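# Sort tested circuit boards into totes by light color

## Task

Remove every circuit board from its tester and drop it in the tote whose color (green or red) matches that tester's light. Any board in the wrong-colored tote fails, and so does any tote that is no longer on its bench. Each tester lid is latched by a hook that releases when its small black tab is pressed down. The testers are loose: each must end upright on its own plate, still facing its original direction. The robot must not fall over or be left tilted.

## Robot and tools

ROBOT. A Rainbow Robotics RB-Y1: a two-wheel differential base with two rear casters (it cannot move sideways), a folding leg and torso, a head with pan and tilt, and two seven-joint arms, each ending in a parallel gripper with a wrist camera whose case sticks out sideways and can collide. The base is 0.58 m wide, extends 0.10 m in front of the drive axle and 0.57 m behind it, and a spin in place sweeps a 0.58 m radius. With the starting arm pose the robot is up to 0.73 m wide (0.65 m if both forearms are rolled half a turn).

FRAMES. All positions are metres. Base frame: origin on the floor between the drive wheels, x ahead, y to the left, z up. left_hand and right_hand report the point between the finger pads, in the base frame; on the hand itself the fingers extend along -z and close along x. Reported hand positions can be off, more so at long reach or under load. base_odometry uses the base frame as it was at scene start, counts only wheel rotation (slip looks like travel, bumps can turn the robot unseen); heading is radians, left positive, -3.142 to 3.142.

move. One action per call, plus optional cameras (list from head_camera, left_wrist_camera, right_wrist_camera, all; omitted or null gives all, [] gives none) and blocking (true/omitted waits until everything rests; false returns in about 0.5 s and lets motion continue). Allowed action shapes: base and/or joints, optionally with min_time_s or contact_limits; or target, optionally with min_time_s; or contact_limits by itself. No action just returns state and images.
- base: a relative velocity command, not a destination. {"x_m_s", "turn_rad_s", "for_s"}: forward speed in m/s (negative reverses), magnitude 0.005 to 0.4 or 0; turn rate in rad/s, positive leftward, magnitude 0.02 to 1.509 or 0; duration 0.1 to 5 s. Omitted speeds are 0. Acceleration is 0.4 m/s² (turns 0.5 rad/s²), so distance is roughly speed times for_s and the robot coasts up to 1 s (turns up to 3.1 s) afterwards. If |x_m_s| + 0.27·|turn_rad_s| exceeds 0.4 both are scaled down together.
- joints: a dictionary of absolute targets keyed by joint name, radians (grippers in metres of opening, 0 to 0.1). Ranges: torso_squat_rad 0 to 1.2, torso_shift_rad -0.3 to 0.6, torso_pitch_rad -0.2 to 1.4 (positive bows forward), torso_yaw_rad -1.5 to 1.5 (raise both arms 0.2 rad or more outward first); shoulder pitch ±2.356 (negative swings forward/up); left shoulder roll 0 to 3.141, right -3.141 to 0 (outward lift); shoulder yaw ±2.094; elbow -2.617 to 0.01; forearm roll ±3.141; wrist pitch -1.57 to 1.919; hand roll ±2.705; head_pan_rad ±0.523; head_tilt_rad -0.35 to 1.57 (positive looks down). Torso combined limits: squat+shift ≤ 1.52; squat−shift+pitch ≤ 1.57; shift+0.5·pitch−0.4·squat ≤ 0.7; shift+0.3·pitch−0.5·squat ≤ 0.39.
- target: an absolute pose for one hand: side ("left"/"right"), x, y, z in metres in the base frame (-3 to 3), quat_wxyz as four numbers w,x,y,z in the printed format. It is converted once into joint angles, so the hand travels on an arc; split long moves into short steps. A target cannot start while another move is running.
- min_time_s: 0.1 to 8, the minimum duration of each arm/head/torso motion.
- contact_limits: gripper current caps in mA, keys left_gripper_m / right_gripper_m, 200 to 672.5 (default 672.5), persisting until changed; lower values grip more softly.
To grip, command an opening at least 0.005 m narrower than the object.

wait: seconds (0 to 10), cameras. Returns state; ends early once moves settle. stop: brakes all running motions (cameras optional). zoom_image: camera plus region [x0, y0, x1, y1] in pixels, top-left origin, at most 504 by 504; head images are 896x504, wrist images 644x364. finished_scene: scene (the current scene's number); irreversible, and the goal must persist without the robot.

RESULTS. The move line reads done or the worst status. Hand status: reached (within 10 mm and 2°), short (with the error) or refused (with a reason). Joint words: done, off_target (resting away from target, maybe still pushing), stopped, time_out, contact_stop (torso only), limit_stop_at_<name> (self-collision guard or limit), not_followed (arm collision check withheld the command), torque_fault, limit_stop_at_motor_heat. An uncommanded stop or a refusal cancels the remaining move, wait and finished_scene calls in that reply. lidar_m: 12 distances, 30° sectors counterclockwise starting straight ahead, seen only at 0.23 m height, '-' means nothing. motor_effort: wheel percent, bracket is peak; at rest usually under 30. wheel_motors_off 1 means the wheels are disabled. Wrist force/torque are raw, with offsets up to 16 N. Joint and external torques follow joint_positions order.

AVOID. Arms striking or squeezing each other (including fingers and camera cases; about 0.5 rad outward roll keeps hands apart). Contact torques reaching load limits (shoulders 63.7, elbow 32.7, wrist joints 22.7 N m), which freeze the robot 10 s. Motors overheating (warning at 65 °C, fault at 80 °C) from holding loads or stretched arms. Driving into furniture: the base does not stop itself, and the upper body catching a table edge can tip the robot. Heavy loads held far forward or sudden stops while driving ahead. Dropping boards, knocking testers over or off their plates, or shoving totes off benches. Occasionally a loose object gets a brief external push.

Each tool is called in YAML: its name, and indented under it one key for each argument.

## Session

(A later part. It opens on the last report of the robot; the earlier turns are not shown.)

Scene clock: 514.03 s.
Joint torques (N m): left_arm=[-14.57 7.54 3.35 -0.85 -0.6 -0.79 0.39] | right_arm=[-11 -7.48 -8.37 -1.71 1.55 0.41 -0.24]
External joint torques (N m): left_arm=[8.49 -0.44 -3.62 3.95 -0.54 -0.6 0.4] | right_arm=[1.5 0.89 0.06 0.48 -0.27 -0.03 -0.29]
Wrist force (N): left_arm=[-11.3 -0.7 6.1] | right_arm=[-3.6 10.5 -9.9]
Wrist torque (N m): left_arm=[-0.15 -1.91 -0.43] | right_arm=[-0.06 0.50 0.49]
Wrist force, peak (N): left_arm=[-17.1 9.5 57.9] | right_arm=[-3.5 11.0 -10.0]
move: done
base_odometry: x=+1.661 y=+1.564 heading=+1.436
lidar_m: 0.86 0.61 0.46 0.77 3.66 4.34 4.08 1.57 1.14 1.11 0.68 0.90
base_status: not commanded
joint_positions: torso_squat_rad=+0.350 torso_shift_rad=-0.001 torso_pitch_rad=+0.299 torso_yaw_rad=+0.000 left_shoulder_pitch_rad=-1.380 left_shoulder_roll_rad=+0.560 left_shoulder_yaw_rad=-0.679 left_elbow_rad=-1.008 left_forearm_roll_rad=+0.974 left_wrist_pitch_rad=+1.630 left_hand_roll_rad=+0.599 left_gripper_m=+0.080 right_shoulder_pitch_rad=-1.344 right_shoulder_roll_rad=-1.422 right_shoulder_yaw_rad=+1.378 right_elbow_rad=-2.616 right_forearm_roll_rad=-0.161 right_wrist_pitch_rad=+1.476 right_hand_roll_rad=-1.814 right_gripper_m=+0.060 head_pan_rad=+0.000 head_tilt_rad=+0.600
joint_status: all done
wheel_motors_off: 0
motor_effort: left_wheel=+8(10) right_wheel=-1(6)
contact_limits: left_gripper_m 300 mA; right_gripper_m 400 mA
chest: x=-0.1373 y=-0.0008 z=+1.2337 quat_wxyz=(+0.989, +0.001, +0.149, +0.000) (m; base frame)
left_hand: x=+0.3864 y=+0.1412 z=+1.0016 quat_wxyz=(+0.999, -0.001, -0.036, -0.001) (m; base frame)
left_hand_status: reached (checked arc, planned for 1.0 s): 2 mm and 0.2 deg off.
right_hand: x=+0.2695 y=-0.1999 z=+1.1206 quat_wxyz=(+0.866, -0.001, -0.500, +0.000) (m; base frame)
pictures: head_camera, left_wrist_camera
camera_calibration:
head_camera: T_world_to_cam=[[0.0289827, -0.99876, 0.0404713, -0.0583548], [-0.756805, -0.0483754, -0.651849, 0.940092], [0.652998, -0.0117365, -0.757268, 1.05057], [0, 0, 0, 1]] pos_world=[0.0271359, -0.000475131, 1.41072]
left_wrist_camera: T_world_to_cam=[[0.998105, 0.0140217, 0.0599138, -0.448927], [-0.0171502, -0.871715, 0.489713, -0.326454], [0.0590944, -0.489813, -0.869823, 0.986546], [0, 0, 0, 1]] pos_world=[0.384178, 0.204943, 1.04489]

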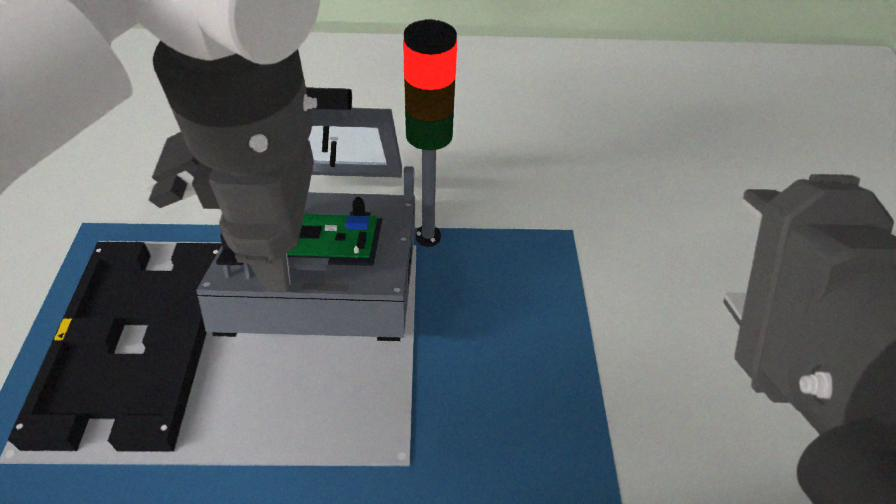

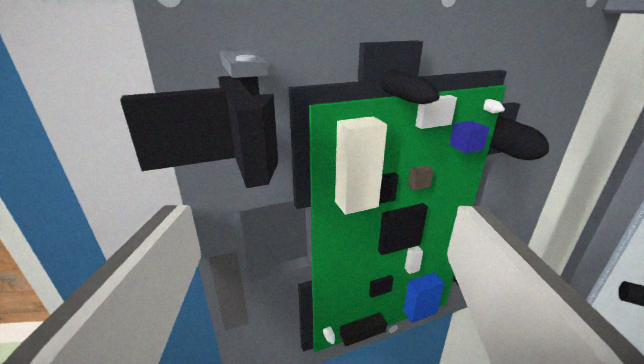

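move:
  target: {"side":"left","x":0.375,"y":0.144,"z":1.03,"quat_wxyz":[0.9994,0,-0.035,0]}
  min_time_s: 1.5
  cameras: ["head_camera"]

move:
  target: {"side":"left","x":0.33,"y":0.18,"z":1.06,"quat_wxyz":[1,0,0,0]}
  min_time_s: 1.5
  cameras: ["head_camera","left_wrist_camera"]

zoom_image:
  camera: "head_camera"
  region: [180, 20, 460, 400]

Scene clock: 521.07 s.
Joint torques (N m): left_arm=[-20.5 8.92 8.72 -4.78 0.36 0.11 0.3] | right_arm=[-10.92 -7.41 -8.55 -1.74 1.47 0.3 -0.16]
External joint torques (N m): left_arm=[2.17 0.85 1.09 -0.2 0.42 0.28 0.31] | right_arm=[1.57 0.96 -0.12 0.46 -0.35 -0.13 -0.21]
Wrist force (N): left_arm=[-1.7 1.3 -9.7] | right_arm=[-3.6 10.7 -9.8]
Wrist torque (N m): left_arm=[-0.20 -0.36 -0.22] | right_arm=[-0.04 0.50 0.48]
Wrist force, peak (N): left_arm=[-11.8 -1.3 7.2] | right_arm=[-3.5 11.0 -9.9]
move: done
base_odometry: x=+1.661 y=+1.564 heading=+1.436
lidar_m: 0.86 0.61 0.47 0.77 3.66 4.34 4.08 1.58 1.15 1.10 0.68 0.92
base_status: not commanded
joint_positions: torso_squat_rad=+0.350 torso_shift_rad=+0.000 torso_pitch_rad=+0.300 torso_yaw_rad=+0.000 left_shoulder_pitch_rad=-1.377 left_shoulder_roll_rad=+0.615 left_shoulder_yaw_rad=-0.655 left_elbow_rad=-1.141 left_forearm_roll_rad=+1.006 left_wrist_pitch_rad=+1.720 left_hand_roll_rad=+0.659 left_gripper_m=+0.080 right_shoulder_pitch_rad=-1.344 right_shoulder_roll_rad=-1.422 right_shoulder_yaw_rad=+1.378 right_elbow_rad=-2.616 right_forearm_roll_rad=-0.161 right_wrist_pitch_rad=+1.476 right_hand_roll_rad=-1.814 right_gripper_m=+0.060 head_pan_rad=+0.000 head_tilt_rad=+0.600
joint_status: all done
wheel_motors_off: 0
motor_effort: left_wheel=+6(9) right_wheel=-5(5)
contact_limits: left_gripper_m 300 mA; right_gripper_m 400 mA
chest: x=-0.1366 y=-0.0008 z=+1.2337 quat_wxyz=(+0.989, +0.000, +0.149, +0.000) (m; base frame)
left_hand: x=+0.3754 y=+0.1439 z=+1.0294 quat_wxyz=(+0.999, +0.000, -0.034, +0.000) (m; base frame)
left_hand_status: reached (checked arc, planned for 1.5 s): 1 mm and 0.1 deg off.
right_hand: x=+0.2700 y=-0.1999 z=+1.1201 quat_wxyz=(+0.866, -0.001, -0.500, +0.000) (m; base frame)
pictures: head_camera
camera_calibration:
head_camera: T_world_to_cam=[[0.0289553, -0.998759, 0.0405206, -0.0584388], [-0.757408, -0.0483759, -0.651147, 0.939593], [0.652299, -0.0118365, -0.757869, 1.05076], [0, 0, 0, 1]] pos_world=[0.027937, -0.000475295, 1.41052]

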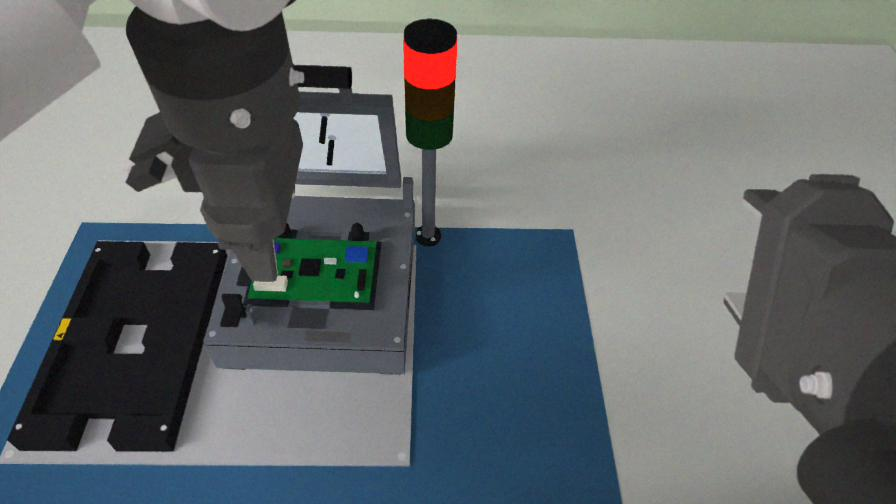

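Scene clock: 522.90 s.
Joint torques (N m): left_arm=[-18.61 9.45 9.67 -4.22 0.4 0.14 0.4] | right_arm=[-10.74 -7.61 -8.7 -1.71 1.51 0.38 -0.15]
External joint torques (N m): left_arm=[2.3 0.72 1.15 -0.29 0.37 0.19 0.4] | right_arm=[1.75 0.77 -0.27 0.49 -0.32 -0.06 -0.2]
Wrist force (N): left_arm=[-1.2 0.6 -9.8] | right_arm=[-3.5 10.4 -10.1]
Wrist torque (N m): left_arm=[-0.11 -0.36 -0.24] | right_arm=[-0.03 0.51 0.49]
Wrist force, peak (N): left_arm=[-1.6 1.0 -10.1] | right_arm=[-3.5 10.8 -10.2]
move: done
base_odometry: x=+1.661 y=+1.564 heading=+1.436
lidar_m: 0.86 0.61 0.47 0.77 3.66 4.33 4.08 1.58 1.14 1.10 0.69 0.91
base_status: not commanded
joint_positions: torso_squat_rad=+0.350 torso_shift_rad=+0.000 torso_pitch_rad=+0.300 torso_yaw_rad=+0.000 left_shoulder_pitch_rad=-1.295 left_shoulder_roll_rad=+0.764 left_shoulder_yaw_rad=-0.585 left_elbow_rad=-1.400 left_forearm_roll_rad=+1.129 left_wrist_pitch_rad=+1.889 left_hand_roll_rad=+0.734 left_gripper_m=+0.080 right_shoulder_pitch_rad=-1.344 right_shoulder_roll_rad=-1.422 right_shoulder_yaw_rad=+1.378 right_elbow_rad=-2.616 right_forearm_roll_rad=-0.161 right_wrist_pitch_rad=+1.476 right_hand_roll_rad=-1.814 right_gripper_m=+0.060 head_pan_rad=+0.000 head_tilt_rad=+0.600
joint_status: all done
wheel_motors_off: 0
motor_effort: left_wheel=+6(8) right_wheel=-2(5)
contact_limits: left_gripper_m 300 mA; right_gripper_m 400 mA
chest: x=-0.1366 y=-0.0008 z=+1.2337 quat_wxyz=(+0.989, +0.000, +0.149, +0.000) (m; base frame)
left_hand: x=+0.3301 y=+0.1801 z=+1.0597 quat_wxyz=(+1.000, +0.002, +0.004, -0.001) (m; base frame)
left_hand_status: reached (checked arc, planned for 1.5 s): 0 mm and 0.5 deg off.
right_hand: x=+0.2700 y=-0.1999 z=+1.1201 quat_wxyz=(+0.866, -0.001, -0.500, +0.000) (m; base frame)
pictures: head_camera, left_wrist_camera
camera_calibration:
head_camera: T_world_to_cam=[[0.0289553, -0.998759, 0.0405206, -0.0584388], [-0.757408, -0.0483759, -0.651147, 0.939593], [0.652299, -0.0118365, -0.757869, 1.05076], [0, 0, 0, 1]] pos_world=[0.027937, -0.000475295, 1.41052]
left_wrist_camera: T_world_to_cam=[[0.99972, 0.0132609, -0.0196194, -0.312995], [0.0211119, -0.874392, 0.484761, -0.328918], [-0.0107267, -0.485039, -0.874426, 1.08658], [0, 0, 0, 1]] pos_world=[0.331507, 0.243581, 1.10344]

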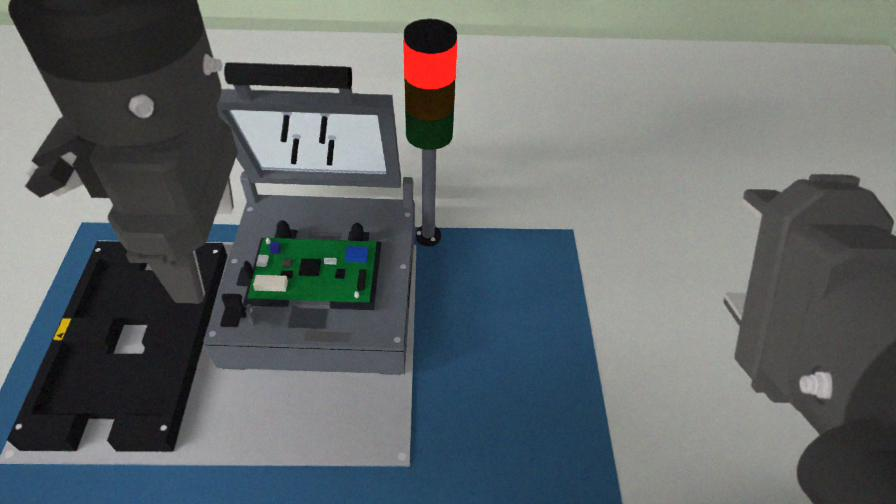

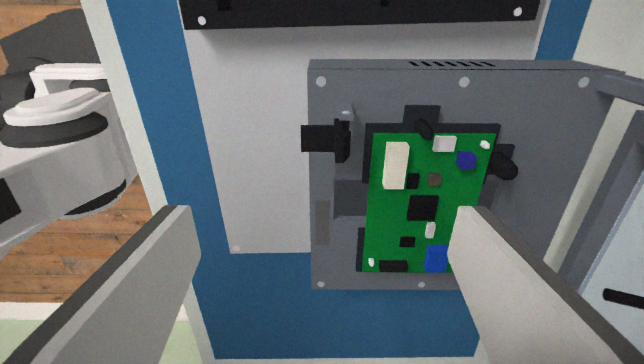

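Scaled by 1.326 from the camera's 896x504 image, which has a finer 1280x720 frame.

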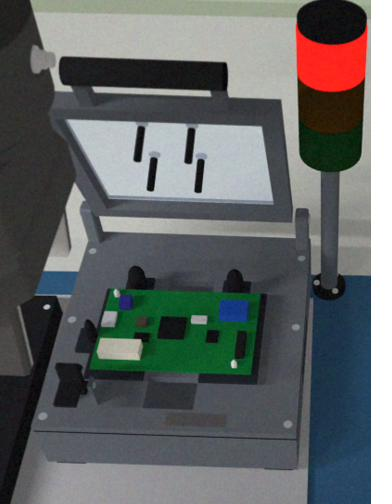

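move:
  target: {"side":"left","x":0.38,"y":0.143,"z":1.03,"quat_wxyz":[0.9976,0,-0.0698,0]}
  cameras: []

move:
  target: {"side":"left","x":0.386,"y":0.143,"z":0.99,"quat_wxyz":[0.9976,0,-0.0698,0]}
  min_time_s: 1
  cameras: ["head_camera","left_wrist_camera"]

zoom_image:
  camera: "left_wrist_camera"
  region: [120, 20, 540, 360]

Scene clock: 538.47 s.
Joint torques (N m): left_arm=[-21.47 7.63 7.23 -3.46 0.21 -0.02 -0.11] | right_arm=[-10.99 -7.39 -8.58 -1.87 1.5 0.3 -0.17]
External joint torques (N m): left_arm=[0.79 -0.35 -0.83 1.11 0.36 0.26 -0.1] | right_arm=[1.5 0.99 -0.15 0.33 -0.32 -0.13 -0.22]
Wrist force (N): left_arm=[-2.1 1.1 -9.2] | right_arm=[-3.1 10.6 -9.7]
Wrist torque (N m): left_arm=[-0.16 -0.38 -0.22] | right_arm=[-0.06 0.57 0.49]
Wrist force, peak (N): left_arm=[-1.4 0.5 -10.4] | right_arm=[-3.2 11.2 -10.0]
move: done
base_odometry: x=+1.661 y=+1.564 heading=+1.436
lidar_m: 0.86 0.62 0.47 0.77 3.65 4.33 4.08 1.58 1.15 1.10 0.68 0.91
base_status: not commanded
joint_positions: torso_squat_rad=+0.350 torso_shift_rad=+0.000 torso_pitch_rad=+0.300 torso_yaw_rad=+0.000 left_shoulder_pitch_rad=-1.341 left_shoulder_roll_rad=+0.638 left_shoulder_yaw_rad=-0.654 left_elbow_rad=-1.234 left_forearm_roll_rad=+0.968 left_wrist_pitch_rad=+1.684 left_hand_roll_rad=+0.702 left_gripper_m=+0.080 right_shoulder_pitch_rad=-1.344 right_shoulder_roll_rad=-1.422 right_shoulder_yaw_rad=+1.378 right_elbow_rad=-2.616 right_forearm_roll_rad=-0.161 right_wrist_pitch_rad=+1.476 right_hand_roll_rad=-1.814 right_gripper_m=+0.060 head_pan_rad=+0.000 head_tilt_rad=+0.600
joint_status: all done
wheel_motors_off: 0
motor_effort: left_wheel=+5(8) right_wheel=-3(6)
contact_limits: left_gripper_m 300 mA; right_gripper_m 400 mA
chest: x=-0.1366 y=-0.0007 z=+1.2337 quat_wxyz=(+0.989, +0.000, +0.149, +0.000) (m; base frame)
left_hand: x=+0.3800 y=+0.1430 z=+1.0300 quat_wxyz=(+0.998, +0.000, -0.070, +0.000) (m; base frame)
left_hand_status: reached (checked arc, planned for 0.5 s): 0 mm and 0.0 deg off.
right_hand: x=+0.2700 y=-0.1999 z=+1.1201 quat_wxyz=(+0.866, -0.001, -0.500, +0.000) (m; base frame)
pictures: none
No camera images: "cameras" was empty.

Scene clock: 539.90 s.
Joint torques (N m): left_arm=[-7.98 2.79 0.57 2.11 -0.28 -1.9 -0.43] | right_arm=[-11.01 -7.73 -8.67 -1.87 1.54 0.35 -0.17]
External joint torques (N m): left_arm=[14.43 -5.05 -7.07 6.96 -0.13 -1.6 -0.43] | right_arm=[1.49 0.63 -0.23 0.31 -0.28 -0.08 -0.22]
Wrist force (N): left_arm=[-19.7 5.2 32.2] | right_arm=[-3.2 10.3 -10.1]
Wrist torque (N m): left_arm=[-0.37 -2.75 -0.04] | right_arm=[-0.02 0.56 0.49]
Wrist force, peak (N): left_arm=[-22.6 6.0 38.3] | right_arm=[-3.4 10.7 -10.1]
move: done
base_odometry: x=+1.661 y=+1.564 heading=+1.436
lidar_m: 0.86 0.62 0.47 0.77 3.65 4.33 4.08 1.58 1.15 1.10 0.69 0.91
base_status: not commanded
joint_positions: torso_squat_rad=+0.350 torso_shift_rad=-0.001 torso_pitch_rad=+0.298 torso_yaw_rad=+0.000 left_shoulder_pitch_rad=-1.309 left_shoulder_roll_rad=+0.595 left_shoulder_yaw_rad=-0.683 left_elbow_rad=-1.143 left_forearm_roll_rad=+0.927 left_wrist_pitch_rad=+1.584 left_hand_roll_rad=+0.660 left_gripper_m=+0.080 right_shoulder_pitch_rad=-1.344 right_shoulder_roll_rad=-1.422 right_shoulder_yaw_rad=+1.378 right_elbow_rad=-2.616 right_forearm_roll_rad=-0.161 right_wrist_pitch_rad=+1.476 right_hand_roll_rad=-1.814 right_gripper_m=+0.060 head_pan_rad=+0.000 head_tilt_rad=+0.600
joint_status: all done
wheel_motors_off: 0
motor_effort: left_wheel=+9(10) right_wheel=-2(5)
contact_limits: left_gripper_m 300 mA; right_gripper_m 400 mA
chest: x=-0.1377 y=-0.0008 z=+1.2338 quat_wxyz=(+0.989, +0.001, +0.148, +0.000) (m; base frame)
left_hand: x=+0.3863 y=+0.1427 z=+0.9936 quat_wxyz=(+0.997, -0.001, -0.074, +0.000) (m; base frame)
left_hand_status: reached (checked arc, planned for 1.0 s): 4 mm and 0.4 deg off.
right_hand: x=+0.2692 y=-0.1999 z=+1.1209 quat_wxyz=(+0.866, -0.001, -0.501, +0.000) (m; base frame)
pictures: head_camera, left_wrist_camera
camera_calibration:
head_camera: T_world_to_cam=[[0.0290129, -0.998761, 0.0404198, -0.0582737], [-0.756242, -0.0483746, -0.652501, 0.940675], [0.653648, -0.0116363, -0.756709, 1.05031], [0, 0, 0, 1]] pos_world=[0.0265348, -0.000474969, 1.41093]
left_wrist_camera: T_world_to_cam=[[0.990825, 0.0151744, 0.134298, -0.519662], [-0.052661, -0.871798, 0.487026, -0.304943], [0.124471, -0.48963, -0.863, 0.948286], [0, 0, 0, 1]] pos_world=[0.380801, 0.206346, 1.03668]

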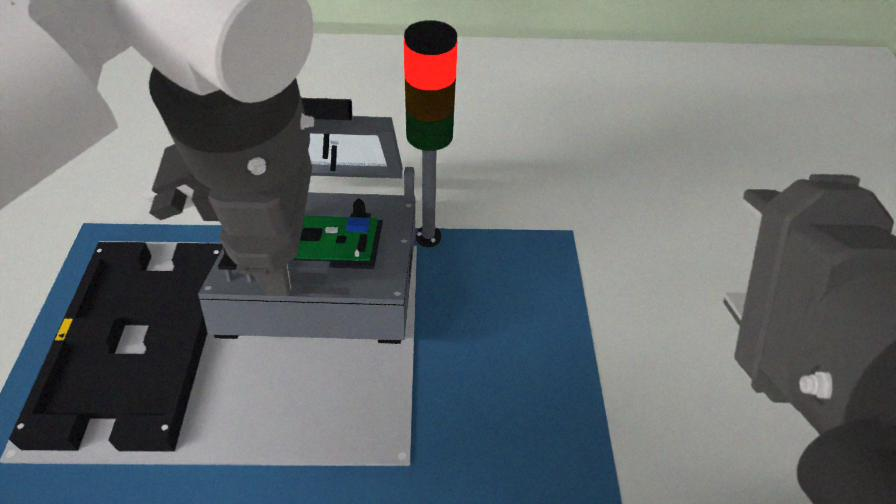

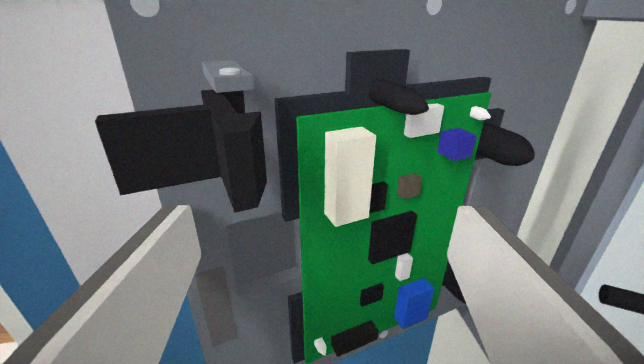

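Scaled by 1.200 from the camera's 644x364 image, which has a finer 920x520 frame.

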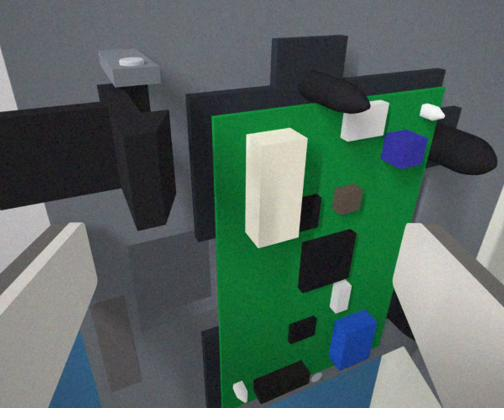

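move:
  target: {"side":"left","x":0.373,"y":0.147,"z":1.03,"quat_wxyz":[0.9976,0,-0.0698,0]}
  min_time_s: 1.5
  cameras: []

move:
  target: {"side":"left","x":0.32,"y":0.26,"z":1.12,"quat_wxyz":[1,0,0,0]}
  cameras: []

move:
  target: {"side":"left","x":0.34,"y":0.25,"z":1.1,"quat_wxyz":[0,0,0.2756,0.9613]}
  cameras: ["head_camera","left_wrist_camera"]

Scene clock: 565.67 s.
Joint torques (N m): left_arm=[-21.33 9.06 9.24 -4.79 0.26 0.1 0.39] | right_arm=[-11 -7.44 -8.34 -1.8 1.52 0.3 -0.16]
External joint torques (N m): left_arm=[0.61 1.05 1.01 -0.27 0.41 0.37 0.4] | right_arm=[1.49 0.93 0.09 0.4 -0.3 -0.13 -0.21]
Wrist force (N): left_arm=[-2.0 1.1 -9.6] | right_arm=[-3.3 10.7 -9.8]
Wrist torque (N m): left_arm=[-0.18 -0.36 -0.22] | right_arm=[-0.07 0.54 0.47]
Wrist force, peak (N): left_arm=[-19.9 4.9 33.4] | right_arm=[-3.2 10.9 -10.1]
move: done
base_odometry: x=+1.661 y=+1.564 heading=+1.436
lidar_m: 0.86 0.61 0.47 0.77 3.65 4.34 4.08 1.58 1.15 1.10 0.69 0.91
base_status: not commanded
joint_positions: torso_squat_rad=+0.350 torso_shift_rad=+0.000 torso_pitch_rad=+0.300 torso_yaw_rad=+0.000 left_shoulder_pitch_rad=-1.318 left_shoulder_roll_rad=+0.657 left_shoulder_yaw_rad=-0.650 left_elbow_rad=-1.279 left_forearm_roll_rad=+0.974 left_wrist_pitch_rad=+1.694 left_hand_roll_rad=+0.716 left_gripper_m=+0.080 right_shoulder_pitch_rad=-1.344 right_shoulder_roll_rad=-1.422 right_shoulder_yaw_rad=+1.378 right_elbow_rad=-2.616 right_forearm_roll_rad=-0.161 right_wrist_pitch_rad=+1.476 right_hand_roll_rad=-1.814 right_gripper_m=+0.060 head_pan_rad=+0.000 head_tilt_rad=+0.600
joint_status: all done
wheel_motors_off: 0
motor_effort: left_wheel=+7(11) right_wheel=+0(3)
contact_limits: left_gripper_m 300 mA; right_gripper_m 400 mA
chest: x=-0.1367 y=-0.0007 z=+1.2337 quat_wxyz=(+0.989, +0.000, +0.149, +0.000) (m; base frame)
left_hand: x=+0.3737 y=+0.1469 z=+1.0288 quat_wxyz=(+0.998, +0.000, -0.068, +0.000) (m; base frame)
left_hand_status: reached (checked arc, planned for 1.5 s): 1 mm and 0.2 deg off.
right_hand: x=+0.2700 y=-0.1999 z=+1.1202 quat_wxyz=(+0.866, -0.001, -0.500, +0.000) (m; base frame)
pictures: none
No camera images: "cameras" was empty.

Scene clock: 566.73 s.
Joint torques (N m): left_arm=[-18.16 9.27 9.43 -2.58 0.09 -0.25 -0.05] | right_arm=[-11.13 -7.49 -8.51 -1.8 1.5 0.29 -0.26]
External joint torques (N m): left_arm=[1.26 -1.37 0.21 -0.22 0.07 -0.18 -0.05] | right_arm=[1.36 0.89 -0.09 0.39 -0.32 -0.14 -0.31]
Wrist force (N): left_arm=[-1.2 0.7 -9.6] | right_arm=[-3.1 10.7 -9.9]
Wrist torque (N m): left_arm=[-0.13 -0.35 -0.23] | right_arm=[-0.06 0.54 0.48]
Wrist force, peak (N): left_arm=[-2.6 0.7 -11.2] | right_arm=[-3.6 10.8 -10.0]
move: done
base_odometry: x=+1.661 y=+1.564 heading=+1.436
lidar_m: 0.87 0.62 0.47 0.77 3.66 4.33 4.09 1.57 1.15 1.10 0.68 0.92
base_status: not commanded
joint_positions: torso_squat_rad=+0.350 torso_shift_rad=+0.000 torso_pitch_rad=+0.300 torso_yaw_rad=+0.000 left_shoulder_pitch_rad=-1.320 left_shoulder_roll_rad=+1.038 left_shoulder_yaw_rad=-0.570 left_elbow_rad=-1.463 left_forearm_roll_rad=+1.334 left_wrist_pitch_rad=+1.916 left_hand_roll_rad=+0.646 left_gripper_m=+0.080 right_shoulder_pitch_rad=-1.344 right_shoulder_roll_rad=-1.422 right_shoulder_yaw_rad=+1.378 right_elbow_rad=-2.616 right_forearm_roll_rad=-0.161 right_wrist_pitch_rad=+1.476 right_hand_roll_rad=-1.814 right_gripper_m=+0.060 head_pan_rad=+0.000 head_tilt_rad=+0.600
joint_status: all done
wheel_motors_off: 0
motor_effort: left_wheel=+5(8) right_wheel=-2(4)
contact_limits: left_gripper_m 300 mA; right_gripper_m 400 mA
chest: x=-0.1366 y=-0.0007 z=+1.2337 quat_wxyz=(+0.989, +0.000, +0.149, +0.000) (m; base frame)
left_hand: x=+0.3205 y=+0.2600 z=+1.1195 quat_wxyz=(+1.000, +0.000, +0.001, +0.000) (m; base frame)
left_hand_status: reached (checked arc, planned for 0.7 s): 1 mm and 0.1 deg off.
right_hand: x=+0.2700 y=-0.1998 z=+1.1201 quat_wxyz=(+0.866, -0.001, -0.500, +0.000) (m; base frame)
pictures: none
No camera images: "cameras" was empty.

Scene clock: 569.13 s.
Joint torques (N m): left_arm=[-20.56 7.76 2.06 5.52 1.08 0.52 -0.25] | right_arm=[-11.04 -7.73 -8.72 -1.73 1.53 0.34 -0.25]
External joint torques (N m): left_arm=[1.96 -1.54 -0.78 -0.6 -0.08 -0.14 -0.25] | right_arm=[1.45 0.65 -0.29 0.47 -0.29 -0.09 -0.3]
Wrist force (N): left_arm=[-2.1 -3.2 -8.2] | right_arm=[-3.5 10.8 -10.0]
Wrist torque (N m): left_arm=[0.11 -0.43 -0.23] | right_arm=[-0.08 0.50 0.49]
Wrist force, peak (N): left_arm=[-1.4 0.8 -9.9] | right_arm=[-3.2 11.1 -10.0]
move: short
base_odometry: x=+1.661 y=+1.564 heading=+1.436
lidar_m: 0.86 0.62 0.47 0.77 3.65 4.34 4.08 1.58 1.15 1.10 0.68 0.91
base_status: not commanded
joint_positions: torso_squat_rad=+0.350 torso_shift_rad=+0.000 torso_pitch_rad=+0.300 torso_yaw_rad=+0.000 left_shoulder_pitch_rad=-1.737 left_shoulder_roll_rad=+0.848 left_shoulder_yaw_rad=-2.094 left_elbow_rad=-0.267 left_forearm_roll_rad=+3.040 left_wrist_pitch_rad=+1.802 left_hand_roll_rad=+2.705 left_gripper_m=+0.080 right_shoulder_pitch_rad=-1.344 right_shoulder_roll_rad=-1.422 right_shoulder_yaw_rad=+1.378 right_elbow_rad=-2.616 right_forearm_roll_rad=-0.161 right_wrist_pitch_rad=+1.476 right_hand_roll_rad=-1.814 right_gripper_m=+0.060 head_pan_rad=+0.000 head_tilt_rad=+0.600
joint_status: all done
wheel_motors_off: 0
motor_effort: left_wheel=+3(6) right_wheel=-4(4)
contact_limits: left_gripper_m 300 mA; right_gripper_m 400 mA
chest: x=-0.1366 y=-0.0007 z=+1.2337 quat_wxyz=(+0.989, +0.000, +0.149, +0.000) (m; base frame)
left_hand: x=+0.3407 y=+0.2503 z=+1.1001 quat_wxyz=(+0.099, +0.084, +0.340, +0.931) (m; base frame)
left_hand_status: short (checked arc, as near as the solve gets, planned for 1.9 s): 1 mm and 17.0 deg off. The place is met; only the turn is off.
right_hand: x=+0.2700 y=-0.1999 z=+1.1201 quat_wxyz=(+0.866, -0.001, -0.500, +0.000) (m; base frame)
pictures: head_camera, left_wrist_camera
camera_calibration:
head_camera: T_world_to_cam=[[0.0289722, -0.998753, 0.0406569, -0.0585313], [-0.7575, -0.0484759, -0.651033, 0.939439], [0.652192, -0.0119357, -0.75796, 1.05089], [0, 0, 0, 1]] pos_world=[0.0279372, -0.000375094, 1.41052]
left_wrist_camera: T_world_to_cam=[[-0.970688, 0.222878, 0.0899456, 0.174561], [0.202005, 0.95934, -0.197132, -0.0578487], [-0.130225, -0.173184, -0.976242, 1.23073], [0, 0, 0, 1]] pos_world=[0.341402, 0.229734, 1.17438]

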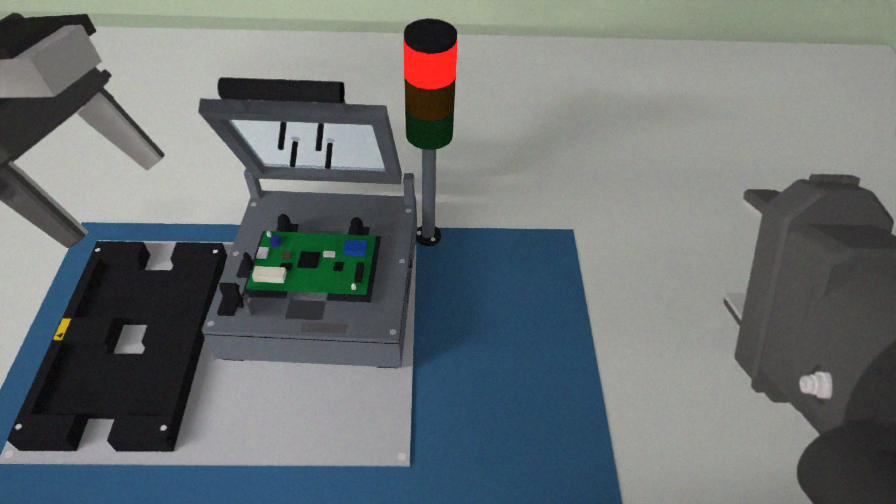

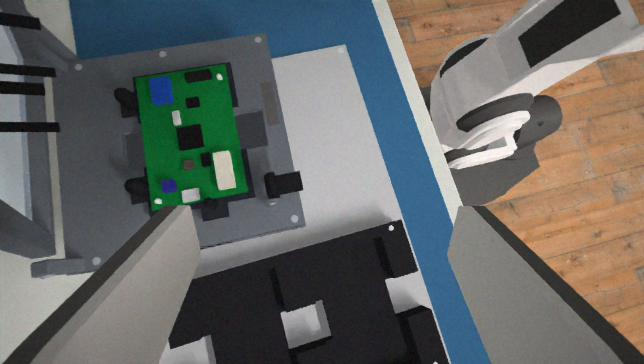

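move:
  joints: {"left_shoulder_pitch_rad":-0.5,"left_shoulder_roll_rad":0.6,"left_shoulder_yaw_rad":0,"left_elbow_rad":-2.0,"left_forearm_roll_rad":0,"left_wrist_pitch_rad":0.6,"left_hand_roll_rad":0}

move:
  target: {"side":"left","x":0.33,"y":0.24,"z":1.1,"quat_wxyz":[0.976,-0.216,0,0]}

Scene clock: 612.23 s.
Joint torques (N m): left_arm=[-20.69 4.68 7.72 5.33 -1.8 -13.21 -2.78] | right_arm=[-11.19 -7.69 -8.46 -1.69 1.55 0.36 -0.26]
External joint torques (N m): left_arm=[-0.28 -5.04 1.67 4.46 -2.61 -13.99 -2.8] | right_arm=[1.32 0.67 -0.02 0.49 -0.27 -0.07 -0.31]
External joint torques when the fault began: left_arm=[13.67 -23.24 6.1 3.32 -5.22 -25.66 -7.19]
Wrist force (N): left_arm=[4.8 61.7 16.0] | right_arm=[-3.3 10.7 -9.7]
Wrist torque (N m): left_arm=[-0.62 -1.38 2.65] | right_arm=[-0.07 0.52 0.49]
Wrist force, peak (N): left_arm=[11.1 130.8 72.5] | right_arm=[-3.3 11.0 -10.8]
move: torque_fault
TORQUE FAULT: left_wrist_pitch_rad reached its load limit. The robot stopped for 10 seconds, dropped its targets and accepts commands again. The stop added 9.0 s to the call.
base_odometry: x=+1.661 y=+1.563 heading=+1.436
lidar_m: 0.86 0.62 0.46 0.77 3.65 4.33 4.08 1.56 1.15 1.10 0.68 0.91
base_status: not commanded
joint_positions: torso_squat_rad=+0.350 torso_shift_rad=-0.001 torso_pitch_rad=+0.298 torso_yaw_rad=+0.001 left_shoulder_pitch_rad=-1.361 left_shoulder_roll_rad=+0.773 left_shoulder_yaw_rad=-1.485 left_elbow_rad=-0.785 left_forearm_roll_rad=+2.141 left_wrist_pitch_rad=+1.451 left_hand_roll_rad=+1.897 left_gripper_m=+0.080 right_shoulder_pitch_rad=-1.344 right_shoulder_roll_rad=-1.422 right_shoulder_yaw_rad=+1.378 right_elbow_rad=-2.616 right_forearm_roll_rad=-0.161 right_wrist_pitch_rad=+1.476 right_hand_roll_rad=-1.814 right_gripper_m=+0.060 head_pan_rad=+0.000 head_tilt_rad=+0.600
joint_status: left_shoulder_pitch_rad torque_fault (moved +0.376 of +1.237); left_shoulder_roll_rad torque_fault (moved -0.076 of -0.248); left_shoulder_yaw_rad torque_fault (moved +0.609 of +2.094); left_elbow_rad torque_fault (moved -0.518 of -1.733); left_forearm_roll_rad torque_fault (moved -0.899 of -3.040); left_wrist_pitch_rad torque_fault (moved -0.351 of -1.202); left_hand_roll_rad torque_fault (moved -0.808 of -2.705)
wheel_motors_off: 0
on_its_own: left_shoulder_pitch_rad is held at -1.361, not at your -0.500, since a torque_fault; left_shoulder_roll_rad is held at +0.772, not at your +0.600, since a torque_fault; left_shoulder_yaw_rad is held at -1.485, not at your +0.000, since a torque_fault; left_elbow_rad is held at -0.783, not at your -2.000, since a torque_fault; left_forearm_roll_rad is held at +2.141, not at your +0.000, since a torque_fault; left_wrist_pitch_rad is held at +1.447, not at your +0.600, since a torque_fault; left_hand_roll_rad is held at +1.896, not at your +0.000, since a torque_fault
motor_effort: left_wheel=+13(24) right_wheel=+6(37)
contact_limits: left_gripper_m 300 mA; right_gripper_m 400 mA
chest: x=-0.1379 y=-0.0009 z=+1.2338 quat_wxyz=(+0.989, +0.001, +0.148, +0.000) (m; base frame)
left_hand: x=+0.2375 y=+0.2026 z=+0.8980 quat_wxyz=(+0.624, +0.083, +0.285, +0.723) (m; base frame)
right_hand: x=+0.2691 y=-0.1998 z=+1.1209 quat_wxyz=(+0.866, +0.000, -0.501, +0.000) (m; base frame)
pictures: head_camera, left_wrist_camera, right_wrist_camera
camera_calibration:
head_camera: T_world_to_cam=[[0.0293451, -0.998761, 0.0401824, -0.0580434], [-0.756184, -0.0484718, -0.652561, 0.940678], [0.653701, -0.0112358, -0.75667, 1.05032], [0, 0, 0, 1]] pos_world=[0.026434, -0.000573953, 1.41093]
left_wrist_camera: T_world_to_cam=[[-0.227388, 0.944552, -0.23689, 0.0739322], [0.973798, 0.221448, -0.0517602, -0.195378], [0.0035684, -0.242452, -0.970157, 0.988518], [0, 0, 0, 1]] pos_world=[0.203542, 0.213102, 0.966419]
right_wrist_camera: T_world_to_cam=[[-0.483706, 0.0198396, -0.875006, 1.11732], [-0.379407, 0.896172, 0.230057, 0.056508], [0.78872, 0.443263, -0.425957, 0.425419], [0, 0, 0, 1]] pos_world=[0.226358, -0.261381, 1.14587]

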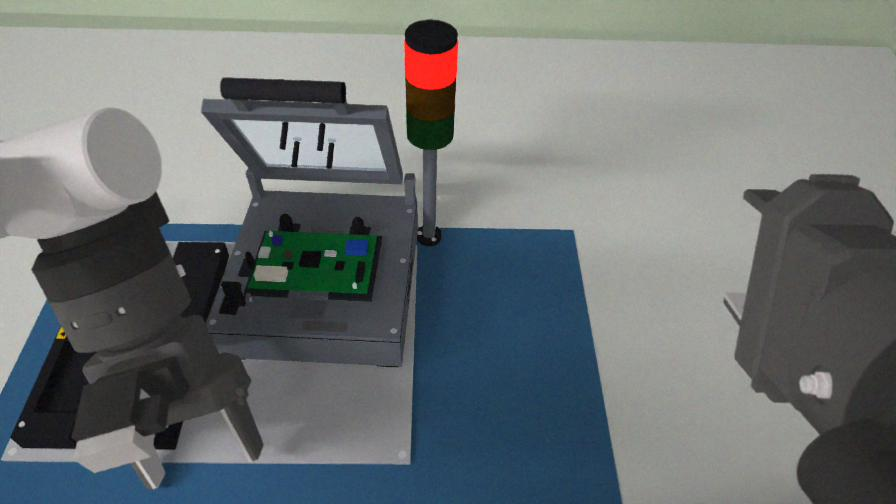

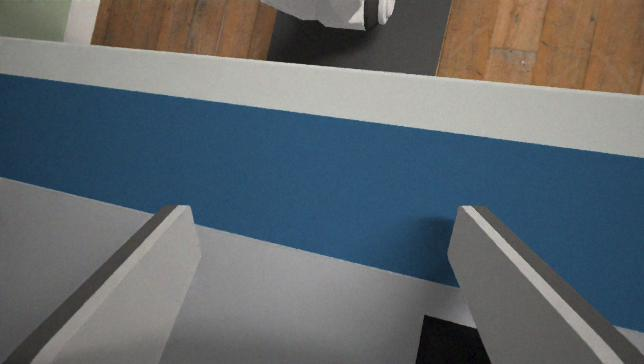

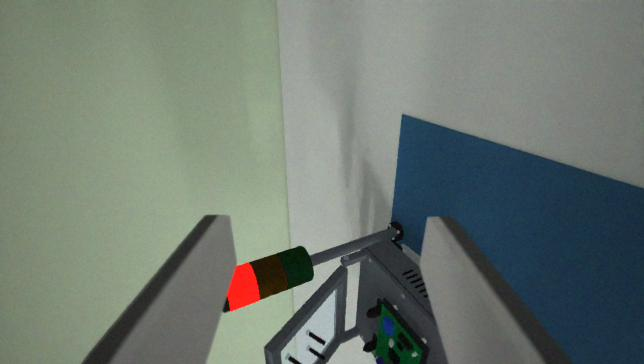

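not run: a stop that you did not command came earlier in this reply.


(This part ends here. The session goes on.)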